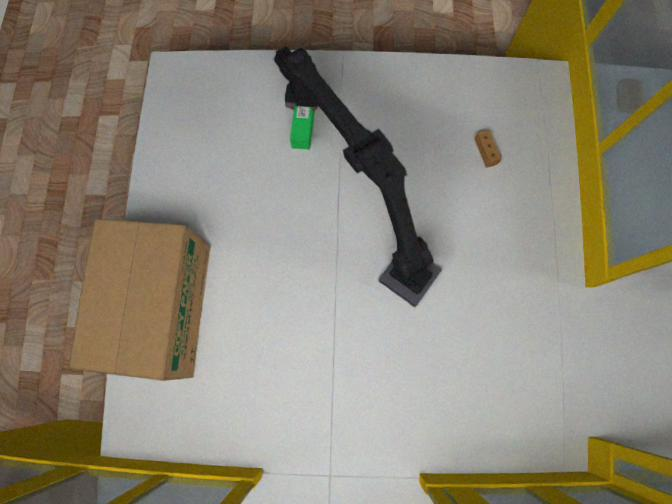

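Request:
move(arm8={"target":[-1.897,1.003,1.0,0,-0.6884,0.7254,0]}, arm2={"target":[-0.877,-1.042,1.0,0,0.904,0.4274,0]}, arm6={"target":[0.842,1.047,1.0,0,-0.8225,0.5688,0]}, arm5={"target":[2.33,1.03,1.0,0,-0.862,0.507,0]}, cameras=[])

Scene clock: 376.40 s.
Joint torques (N m): arm1=[1.26 5.66 7.47 2.07 0.1 0.01] | arm2=[-0.44 -13.86 8.2 0.16 0.02 -0.13] | arm3=[-0.56 1.44 10.17 1.61 -0.05 0.01] | arm4=[-0.09 3.43 9.96 1.76 0.01 0.03] | arm5=[-0.32 -10.11 6.98 -0.1 -0.22 -0.04] | arm6=[-1.32 -10.29 8.34 -0.21 0.07 -0.18] | arm7=[-0.44 1.61 10.47 1.57 -0.09 0.12] | arm8=[1.44 -11.75 9.57 -0.57 0.01 -0.1]
Heat: arm1: hottest joint3_rad 33 °C; arm2: hottest joint3_rad 42 °C; arm3: hottest joint3_rad 34 °C; arm4: hottest joint3_rad 44 °C; arm5: hottest joint3_rad 46 °C; arm6: hottest joint3_rad 43 °C; arm7: hottest joint3_rad 48 °C; arm8: hottest joint2_rad 46 °C.
move: arm2 done; arm5 done; arm6 off_target; arm8 done
Joint velocities: within noise
arm1.joint_positions: joint1_rad=+0.458 joint2_rad=+0.456 joint3_rad=+1.438 joint4_rad=-1.139 joint5_rad=+0.063 joint6_rad=-0.074 gripper_m=+0.09396
arm1.joint_status: not commanded
arm1.hand: x=-1.9866 y=-0.6052 z=+1.4040 quat_wxyz=(-0.650, +0.024, -0.759, +0.041) (m; scene frame)
arm1.hand_target: x=-1.9921 y=-0.6053 z=+1.4119 quat_wxyz=(-0.658, +0.023, -0.752, +0.041) (m; scene frame)
arm1.hand_status: not commanded
arm2.joint_positions: joint1_rad=+2.186 joint2_rad=+1.451 joint3_rad=+1.276 joint4_rad=-1.386 joint5_rad=+0.000 joint6_rad=+0.641 gripper_m=+0.05848
arm2.joint_status: not commanded
arm2.hand: x=-0.8740 y=-1.0451 z=+0.9994 quat_wxyz=(+0.004, +0.904, +0.428, -0.002) (m; scene frame)
arm2.hand_target: x=-0.8769 y=-1.0421 z=+1.0001 quat_wxyz=(+0.000, +0.904, +0.427, +0.000) (m; scene frame)
arm2.hand_status: done (0.004 m and 0.5 deg from the pose sent, 0.226 m and 1.6 deg at the start)
arm3.joint_positions: joint1_rad=+0.288 joint2_rad=+0.566 joint3_rad=+1.355 joint4_rad=-1.309 joint5_rad=+0.227 joint6_rad=-0.408 gripper_m=+0.09396
arm3.joint_status: not commanded
arm3.hand: x=+0.2384 y=-0.5089 z=+1.2929 quat_wxyz=(-0.272, +0.862, -0.018, -0.428) (m; scene frame)
arm3.hand_target: x=+0.2407 y=-0.5098 z=+1.3061 quat_wxyz=(-0.276, +0.854, -0.020, -0.440) (m; scene frame)
arm3.hand_status: not commanded
arm4.joint_positions: joint1_rad=-0.202 joint2_rad=+0.526 joint3_rad=+1.372 joint4_rad=-1.530 joint5_rad=+0.176 joint6_rad=+0.279 gripper_m=+0.09396
arm4.joint_status: not commanded
arm4.hand: x=+1.8391 y=-0.5129 z=+1.2624 quat_wxyz=(-0.405, +0.175, -0.887, -0.138) (m; scene frame)
arm4.hand_target: x=+1.8372 y=-0.5146 z=+1.2716 quat_wxyz=(-0.414, +0.173, -0.882, -0.143) (m; scene frame)
arm4.hand_status: not commanded
arm5.joint_positions: joint1_rad=-1.719 joint2_rad=+1.460 joint3_rad=+1.288 joint4_rad=-1.403 joint5_rad=-0.001 joint6_rad=-0.914 gripper_m=+0.05821
arm5.joint_status: not commanded
arm5.hand: x=+2.3325 y=+1.0304 z=+0.9966 quat_wxyz=(-0.002, +0.861, -0.508, +0.000) (m; scene frame)
arm5.hand_target: x=+2.3300 y=+1.0299 z=+1.0000 quat_wxyz=(+0.000, +0.862, -0.507, +0.000) (m; scene frame)
arm5.hand_status: done (0.004 m and 0.2 deg from the pose sent, 0.337 m and 1.7 deg at the start)
arm6.joint_positions: joint1_rad=+2.219 joint2_rad=+1.479 joint3_rad=+1.227 joint4_rad=-1.335 joint5_rad=-0.001 joint6_rad=-0.330 gripper_m=+0.05941
arm6.joint_status: not commanded
arm6.hand: x=+0.8377 y=+1.0488 z=+0.9900 quat_wxyz=(+0.007, +0.823, -0.569, +0.004) (m; scene frame)
arm6.hand_target: x=+0.8419 y=+1.0470 z=+0.9998 quat_wxyz=(+0.000, +0.822, -0.569, +0.000) (m; scene frame)
arm6.hand_status: off_target (0.011 m and 0.9 deg from the pose sent, 0.226 m and 3.5 deg at the start)
arm7.joint_positions: joint1_rad=-0.316 joint2_rad=+0.535 joint3_rad=+1.368 joint4_rad=-1.177 joint5_rad=-0.073 joint6_rad=-0.126 gripper_m=+0.09396
arm7.joint_status: not commanded
arm7.hand: x=-0.2873 y=+0.4416 z=+1.3804 quat_wxyz=(-0.508, -0.311, -0.757, +0.270) (m; scene frame)
arm7.hand_target: x=-0.2897 y=+0.4449 z=+1.3917 quat_wxyz=(-0.517, -0.307, -0.750, +0.275) (m; scene frame)
arm7.hand_status: not commanded
arm8.joint_positions: joint1_rad=-1.930 joint2_rad=+1.443 joint3_rad=+1.373 joint4_rad=-1.491 joint5_rad=+0.000 joint6_rad=+0.657 gripper_m=+0.06007
arm8.joint_status: not commanded
arm8.hand: x=-1.9021 y=+1.0046 z=+0.9993 quat_wxyz=(+0.000, -0.688, +0.725, +0.004) (m; scene frame)
arm8.hand_target: x=-1.8971 y=+1.0030 z=+1.0000 quat_wxyz=(+0.000, -0.688, +0.725, +0.000) (m; scene frame)
arm8.hand_status: done (0.005 m and 0.5 deg from the pose sent, 0.254 m and 2.1 deg at the start)
pictures: none
No camera images: "cameras" was empty.

Request:
move(arm8={"joints":{"joint1_rad":0.353,"joint6_rad":0.096}}, arm2={"joints":{"joint1_rad":-2.09,"joint6_rad":0.39}}, arm6={"joints":{"joint1_rad":-1.187,"joint6_rad":0.115}}, arm5={"joints":{"joint1_rad":1.58,"joint6_rad":0.0}}, arm1={"joints":{"joint1_rad":0.2,"joint2_rad":1.45,"joint3_rad":1.3,"joint4_rad":-1.42,"joint5_rad":0,"joint6_rad":-0.14,"gripper_m":0.09}}, arm3={"joints":{"joint1_rad":1.48,"joint2_rad":1.45,"joint3_rad":1.3,"joint4_rad":-1.42,"joint5_rad":0,"joint6_rad":-0.396,"gripper_m":0.09}}, arm4={"joints":{"joint1_rad":-1.3,"joint2_rad":1.45,"joint3_rad":1.3,"joint4_rad":-1.42,"joint5_rad":0,"joint6_rad":-0.22,"gripper_m":0.09}}, arm7={"joints":{"joint2_rad":1.45,"joint3_rad":1.3,"joint4_rad":-1.42,"joint5_rad":0,"joint6_rad":0.19,"gripper_m":0.09}}, cameras=[])

Request:
move(arm8={"target":[-1.83,0.0,0.88,0,0.819,0.574,0]}, arm2={"target":[-0.19,-0.35,0.88,0,0,1,0]}, arm6={"target":[0.71,0.0,0.88,0,0.819,0.574,0]}, arm5={"target":[2.0,0.0,0.88,0,0.79,0.613,0]}, cameras=["cam_arm2","cam_arm5","cam_arm6","cam_arm8"])

Scene clock: 401.90 s.
Joint torques (N m): arm1=[0.44 -9.99 8.42 -0.1 -0.02 -0.07] | arm2=[0.09 -14.86 8.18 0.17 -0.02 -0.17] | arm3=[0.38 -14.15 10.02 -0.29 -0.21 0.09] | arm4=[-0.79 -9.05 10.39 0.38 -0.1 -0.03] | arm5=[-1.08 -10.58 7.02 -0.06 -0.1 0.02] | arm6=[-0.97 -10.34 8.34 -0.14 0 -0.01] | arm7=[-0.32 -9.99 9.8 -0.27 0.09 0.2] | arm8=[1.85 -11.81 9.57 -0.47 -0.03 -0.08]
Heat: arm1: hottest joint3_rad 33 °C; arm2: hottest joint3_rad 41 °C; arm3: hottest joint3_rad 34 °C; arm4: hottest joint3_rad 44 °C; arm5: hottest joint3_rad 43 °C; arm6: hottest joint3_rad 40 °C; arm7: hottest joint3_rad 48 °C; arm8: hottest joint3_rad 43 °C.
move: arm1 done; arm2 done; arm3 done; arm4 done; arm5 done; arm6 done; arm7 done; arm8 done
Joint velocities: within noise
arm1.joint_positions: joint1_rad=+0.211 joint2_rad=+1.446 joint3_rad=+1.303 joint4_rad=-1.408 joint5_rad=+0.003 joint6_rad=-0.132 gripper_m=+0.09014
arm1.joint_status: all done
arm1.hand: x=-1.7370 y=-0.6944 z=+0.9827 quat_wxyz=(-0.011, -0.040, -0.999, +0.008) (m; scene frame)
arm1.hand_target: x=-1.7412 y=-0.6980 z=+0.9799 quat_wxyz=(-0.002, -0.042, -0.999, +0.005) (m; scene frame)
arm1.hand_status: not commanded
arm2.joint_positions: joint1_rad=-2.088 joint2_rad=+1.461 joint3_rad=+1.276 joint4_rad=-1.387 joint5_rad=+0.001 joint6_rad=+0.402 gripper_m=+0.05852
arm2.joint_status: all done
arm2.hand: x=-0.4630 y=-0.4619 z=+0.9958 quat_wxyz=(+0.000, -0.005, -1.000, +0.000) (m; scene frame)
arm2.hand_target: x=-0.4660 y=-0.4637 z=+1.0005 quat_wxyz=(+0.000, +0.000, -1.000, -0.001) (m; scene frame)
arm2.hand_status: not commanded
arm3.joint_positions: joint1_rad=+1.470 joint2_rad=+1.459 joint3_rad=+1.288 joint4_rad=-1.408 joint5_rad=+0.001 joint6_rad=-0.408 gripper_m=+0.09006
arm3.joint_status: all done
arm3.hand: x=+0.1583 y=-0.9317 z=+0.9518 quat_wxyz=(-0.002, +0.806, +0.592, +0.008) (m; scene frame)
arm3.hand_target: x=+0.1620 y=-0.9348 z=+0.9597 quat_wxyz=(+0.000, +0.806, +0.591, +0.004) (m; scene frame)
arm3.hand_status: not commanded
arm4.joint_positions: joint1_rad=-1.294 joint2_rad=+1.439 joint3_rad=+1.297 joint4_rad=-1.423 joint5_rad=+0.000 joint6_rad=-0.212 gripper_m=+0.09012
arm4.joint_status: all done
arm4.hand: x=+2.0848 y=-0.7503 z=+0.9654 quat_wxyz=(+0.003, -0.065, -0.998, +0.006) (m; scene frame)
arm4.hand_target: x=+2.0863 y=-0.7536 z=+0.9621 quat_wxyz=(+0.005, -0.064, -0.998, +0.005) (m; scene frame)
arm4.hand_status: not commanded
arm5.joint_positions: joint1_rad=+1.579 joint2_rad=+1.474 joint3_rad=+1.288 joint4_rad=-1.403 joint5_rad=-0.002 joint6_rad=-0.009 gripper_m=+0.05819
arm5.joint_status: all done
arm5.hand: x=+2.0579 y=+0.2328 z=+0.9847 quat_wxyz=(-0.006, +0.788, +0.616, +0.012) (m; scene frame)
arm5.hand_target: x=+2.0588 y=+0.2350 z=+0.9941 quat_wxyz=(-0.003, +0.790, +0.613, +0.006) (m; scene frame)
arm5.hand_status: not commanded
arm6.joint_positions: joint1_rad=-1.183 joint2_rad=+1.479 joint3_rad=+1.227 joint4_rad=-1.336 joint5_rad=+0.002 joint6_rad=+0.108 gripper_m=+0.05942
arm6.joint_status: all done
arm6.hand: x=+0.7540 y=+0.2190 z=+0.9900 quat_wxyz=(+0.006, -0.816, -0.578, -0.006) (m; scene frame)
arm6.hand_target: x=+0.7529 y=+0.2211 z=+0.9998 quat_wxyz=(+0.000, -0.819, -0.574, +0.000) (m; scene frame)
arm6.hand_status: not commanded
arm7.joint_positions: joint1_rad=-0.316 joint2_rad=+1.445 joint3_rad=+1.304 joint4_rad=-1.409 joint5_rad=-0.004 joint6_rad=+0.180 gripper_m=+0.09010
arm7.joint_status: all done
arm7.hand: x=-0.1784 y=+0.2674 z=+1.0130 quat_wxyz=(-0.009, -0.538, -0.843, +0.001) (m; scene frame)
arm7.hand_target: x=-0.1808 y=+0.2698 z=+1.0099 quat_wxyz=(+0.001, -0.542, -0.840, -0.001) (m; scene frame)
arm7.hand_status: not commanded
arm8.joint_positions: joint1_rad=+0.352 joint2_rad=+1.445 joint3_rad=+1.373 joint4_rad=-1.491 joint5_rad=+0.000 joint6_rad=+0.103 gripper_m=+0.06008
arm8.joint_status: all done
arm8.hand: x=-1.7683 y=+0.2447 z=+0.9990 quat_wxyz=(-0.003, -0.821, -0.570, +0.003) (m; scene frame)
arm8.hand_target: x=-1.7669 y=+0.2488 z=+1.0007 quat_wxyz=(+0.000, -0.819, -0.573, +0.001) (m; scene frame)
arm8.hand_status: not commanded
pictures: none
No camera images: "cameras" was empty.

Scene clock: 404.33 s.
Joint torques (N m): arm1=[0.5 -10.23 8.46 -0.1 -0.02 -0.08] | arm2=[0.03 -25.88 12.14 0.17 0.04 -0.16] | arm3=[0.32 -14.15 10.02 -0.29 -0.21 0.08] | arm4=[-0.79 -9 10.37 0.38 -0.1 -0.03] | arm5=[-0.56 -18.49 9.8 -0.16 -0.02 0.04] | arm6=[0.21 -15.27 12.22 -0.21 -0.01 0] | arm7=[-0.38 -9.88 9.78 -0.25 0.1 0.21] | arm8=[2.2 -21.01 14.71 -0.65 -0.04 -0.1]
Heat: arm1: hottest joint3_rad 34 °C; arm2: hottest joint3_rad 41 °C; arm3: hottest joint3_rad 35 °C; arm4: hottest joint3_rad 44 °C; arm5: hottest joint3_rad 43 °C; arm6: hottest joint3_rad 40 °C; arm7: hottest joint3_rad 47 °C; arm8: hottest joint3_rad 43 °C.
move: arm2 off_target; arm5 off_target; arm6 off_target; arm8 off_target
Joint velocities: within noise
arm1, arm3, arm4, arm7: as last shown
arm2.joint_positions: joint1_rad=-2.088 joint2_rad=+2.329 joint3_rad=+2.237 joint4_rad=-1.497 joint5_rad=+0.001 joint6_rad=+0.402 gripper_m=+0.05852
arm2.joint_status: not commanded
arm2.hand: x=-0.2003 y=-0.3530 z=+0.8749 quat_wxyz=(+0.009, -0.005, -1.000, +0.003) (m; scene frame)
arm2.hand_target: x=-0.1904 y=-0.3502 z=+0.8801 quat_wxyz=(-0.001, +0.000, -1.000, +0.000) (m; scene frame)
arm2.hand_status: off_target (0.012 m and 1.2 deg from the pose sent, 0.317 m and 0.5 deg at the start)
arm5.joint_positions: joint1_rad=+1.579 joint2_rad=+2.152 joint3_rad=+1.915 joint4_rad=-1.367 joint5_rad=+0.000 joint6_rad=-0.008 gripper_m=+0.05820
arm5.joint_status: not commanded
arm5.hand: x=+2.0016 y=+0.0148 z=+0.8604 quat_wxyz=(-0.011, +0.788, +0.615, +0.017) (m; scene frame)
arm5.hand_target: x=+2.0002 y=+0.0009 z=+0.8803 quat_wxyz=(+0.000, +0.790, +0.613, +0.000) (m; scene frame)
arm5.hand_status: off_target (0.025 m and 2.3 deg from the pose sent, 0.262 m and 1.6 deg at the start)
arm6.joint_positions: joint1_rad=-1.183 joint2_rad=+2.107 joint3_rad=+1.772 joint4_rad=-1.269 joint5_rad=+0.001 joint6_rad=+0.120 gripper_m=+0.05942
arm6.joint_status: not commanded
arm6.hand: x=+0.7073 y=+0.0186 z=+0.8674 quat_wxyz=(+0.011, -0.819, -0.573, -0.012) (m; scene frame)
arm6.hand_target: x=+0.7103 y=+0.0009 z=+0.8802 quat_wxyz=(-0.001, -0.819, -0.574, +0.000) (m; scene frame)
arm6.hand_status: off_target (0.023 m and 1.9 deg from the pose sent, 0.249 m and 1.1 deg at the start)
arm8.joint_positions: joint1_rad=+0.352 joint2_rad=+2.170 joint3_rad=+2.044 joint4_rad=-1.474 joint5_rad=+0.000 joint6_rad=+0.103 gripper_m=+0.06008
arm8.joint_status: not commanded
arm8.hand: x=-1.8284 y=+0.0134 z=+0.8695 quat_wxyz=(+0.009, -0.821, -0.570, -0.011) (m; scene frame)
arm8.hand_target: x=-1.8299 y=+0.0007 z=+0.8801 quat_wxyz=(+0.000, -0.819, -0.574, +0.001) (m; scene frame)
arm8.hand_status: off_target (0.017 m and 1.7 deg from the pose sent, 0.279 m and 0.7 deg at the start)
pictures: cam_arm2, cam_arm5, cam_arm6, cam_arm8

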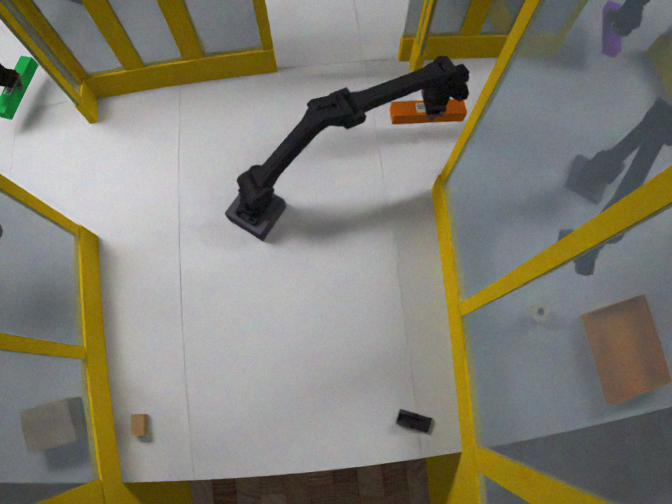

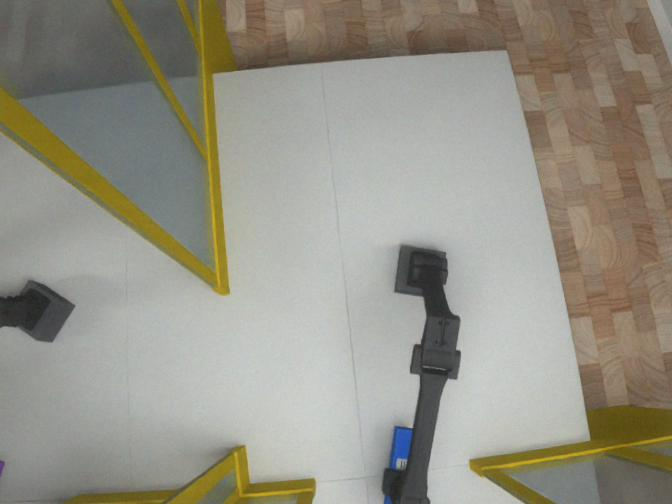

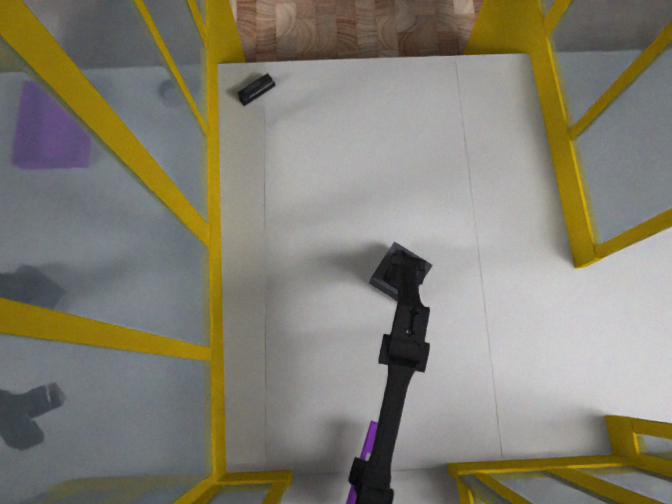

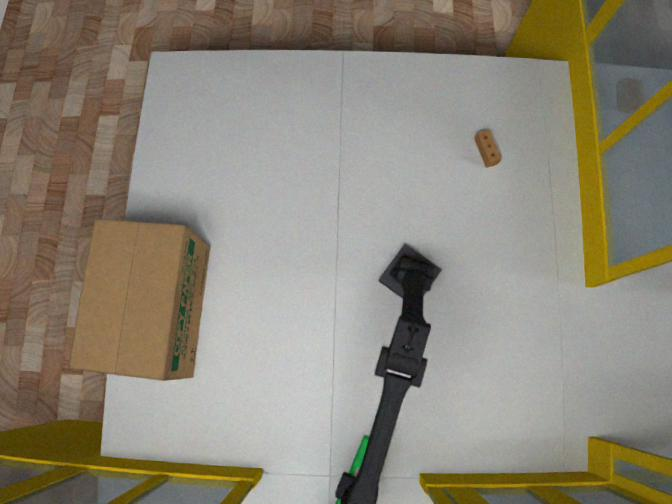

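Request:
move(arm8={"target":[-1.83,0.0,0.744,0,0.819,0.574,0],"speed":0.12}, arm2={"target":[-0.19,-0.35,0.747,0,0,1,0],"speed":0.12}, arm6={"target":[0.71,0.0,0.738,0,0.819,0.574,0],"speed":0.12}, arm5={"target":[2.0,0.0,0.739,0,0.79,0.613,0],"speed":0.12}, cameras=[])

Scene clock: 413.23 s.
Joint torques (N m): arm1=[0.44 -10.29 8.5 -0.1 -0.02 -0.09] | arm2=[0.09 -26.17 8.2 0.85 0.01 -0.17] | arm3=[0.38 -14.21 9.99 -0.31 -0.21 0.09] | arm4=[-0.79 -9.05 10.39 0.36 -0.1 -0.03] | arm5=[-0.79 -17.26 6.08 0.79 -0.05 0] | arm6=[0.15 -15.09 7.36 0.83 0.07 0] | arm7=[-0.32 -9.88 9.77 -0.27 0.11 0.21] | arm8=[2.2 -21.36 9.35 0.21 -0.05 -0.08]
Heat: arm1: hottest joint3_rad 34 °C; arm2: hottest joint3_rad 41 °C; arm3: hottest joint3_rad 35 °C; arm4: hottest joint3_rad 44 °C; arm5: hottest joint3_rad 43 °C; arm6: hottest joint3_rad 41 °C; arm7: hottest joint3_rad 46 °C; arm8: hottest joint3_rad 42 °C.
move: arm2 off_target; arm5 done; arm6 off_target; arm8 off_target
Joint velocities: within noise
arm1, arm3, arm4, arm7: as last shown
arm2.joint_positions: joint1_rad=-2.088 joint2_rad=+2.427 joint3_rad=+2.114 joint4_rad=-1.248 joint5_rad=+0.002 joint6_rad=+0.402 gripper_m=+0.05852
arm2.joint_status: not commanded
arm2.hand: x=-0.1902 y=-0.3488 z=+0.7614 quat_wxyz=(-0.005, -0.005, -1.000, -0.002) (m; scene frame)
arm2.hand_target: x=-0.1903 y=-0.3502 z=+0.7471 quat_wxyz=(+0.000, +0.000, -1.000, +0.000) (m; scene frame)
arm2.hand_status: off_target (0.014 m and 0.8 deg from the pose sent, 0.128 m and 1.2 deg at the start)
arm5.joint_positions: joint1_rad=+1.579 joint2_rad=+2.273 joint3_rad=+1.821 joint4_rad=-1.113 joint5_rad=+0.000 joint6_rad=-0.007 gripper_m=+0.05820
arm5.joint_status: not commanded
arm5.hand: x=+1.9984 y=+0.0022 z=+0.7487 quat_wxyz=(+0.000, +0.788, +0.615, +0.001) (m; scene frame)
arm5.hand_target: x=+2.0000 y=+0.0002 z=+0.7392 quat_wxyz=(+0.000, +0.790, +0.613, +0.000) (m; scene frame)
arm5.hand_status: done (0.010 m and 0.3 deg from the pose sent, 0.122 m and 2.3 deg at the start)
arm6.joint_positions: joint1_rad=-1.183 joint2_rad=+2.262 joint3_rad=+1.714 joint4_rad=-1.023 joint5_rad=-0.001 joint6_rad=+0.120 gripper_m=+0.05943
arm6.joint_status: not commanded
arm6.hand: x=+0.7041 y=+0.0037 z=+0.7511 quat_wxyz=(+0.000, -0.819, -0.573, +0.000) (m; scene frame)
arm6.hand_target: x=+0.7101 y=+0.0003 z=+0.7383 quat_wxyz=(+0.000, -0.819, -0.574, +0.000) (m; scene frame)
arm6.hand_status: off_target (0.015 m and 0.1 deg from the pose sent, 0.131 m and 1.9 deg at the start)
arm8.joint_positions: joint1_rad=+0.352 joint2_rad=+2.269 joint3_rad=+1.910 joint4_rad=-1.207 joint5_rad=+0.000 joint6_rad=+0.103 gripper_m=+0.06008
arm8.joint_status: not commanded
arm8.hand: x=-1.8316 y=+0.0010 z=+0.7549 quat_wxyz=(-0.002, -0.821, -0.570, +0.002) (m; scene frame)
arm8.hand_target: x=-1.8300 y=+0.0002 z=+0.7441 quat_wxyz=(+0.000, -0.819, -0.574, +0.000) (m; scene frame)
arm8.hand_status: off_target (0.011 m and 0.6 deg from the pose sent, 0.126 m and 1.7 deg at the start)
pictures: none
No camera images: "cameras" was empty.


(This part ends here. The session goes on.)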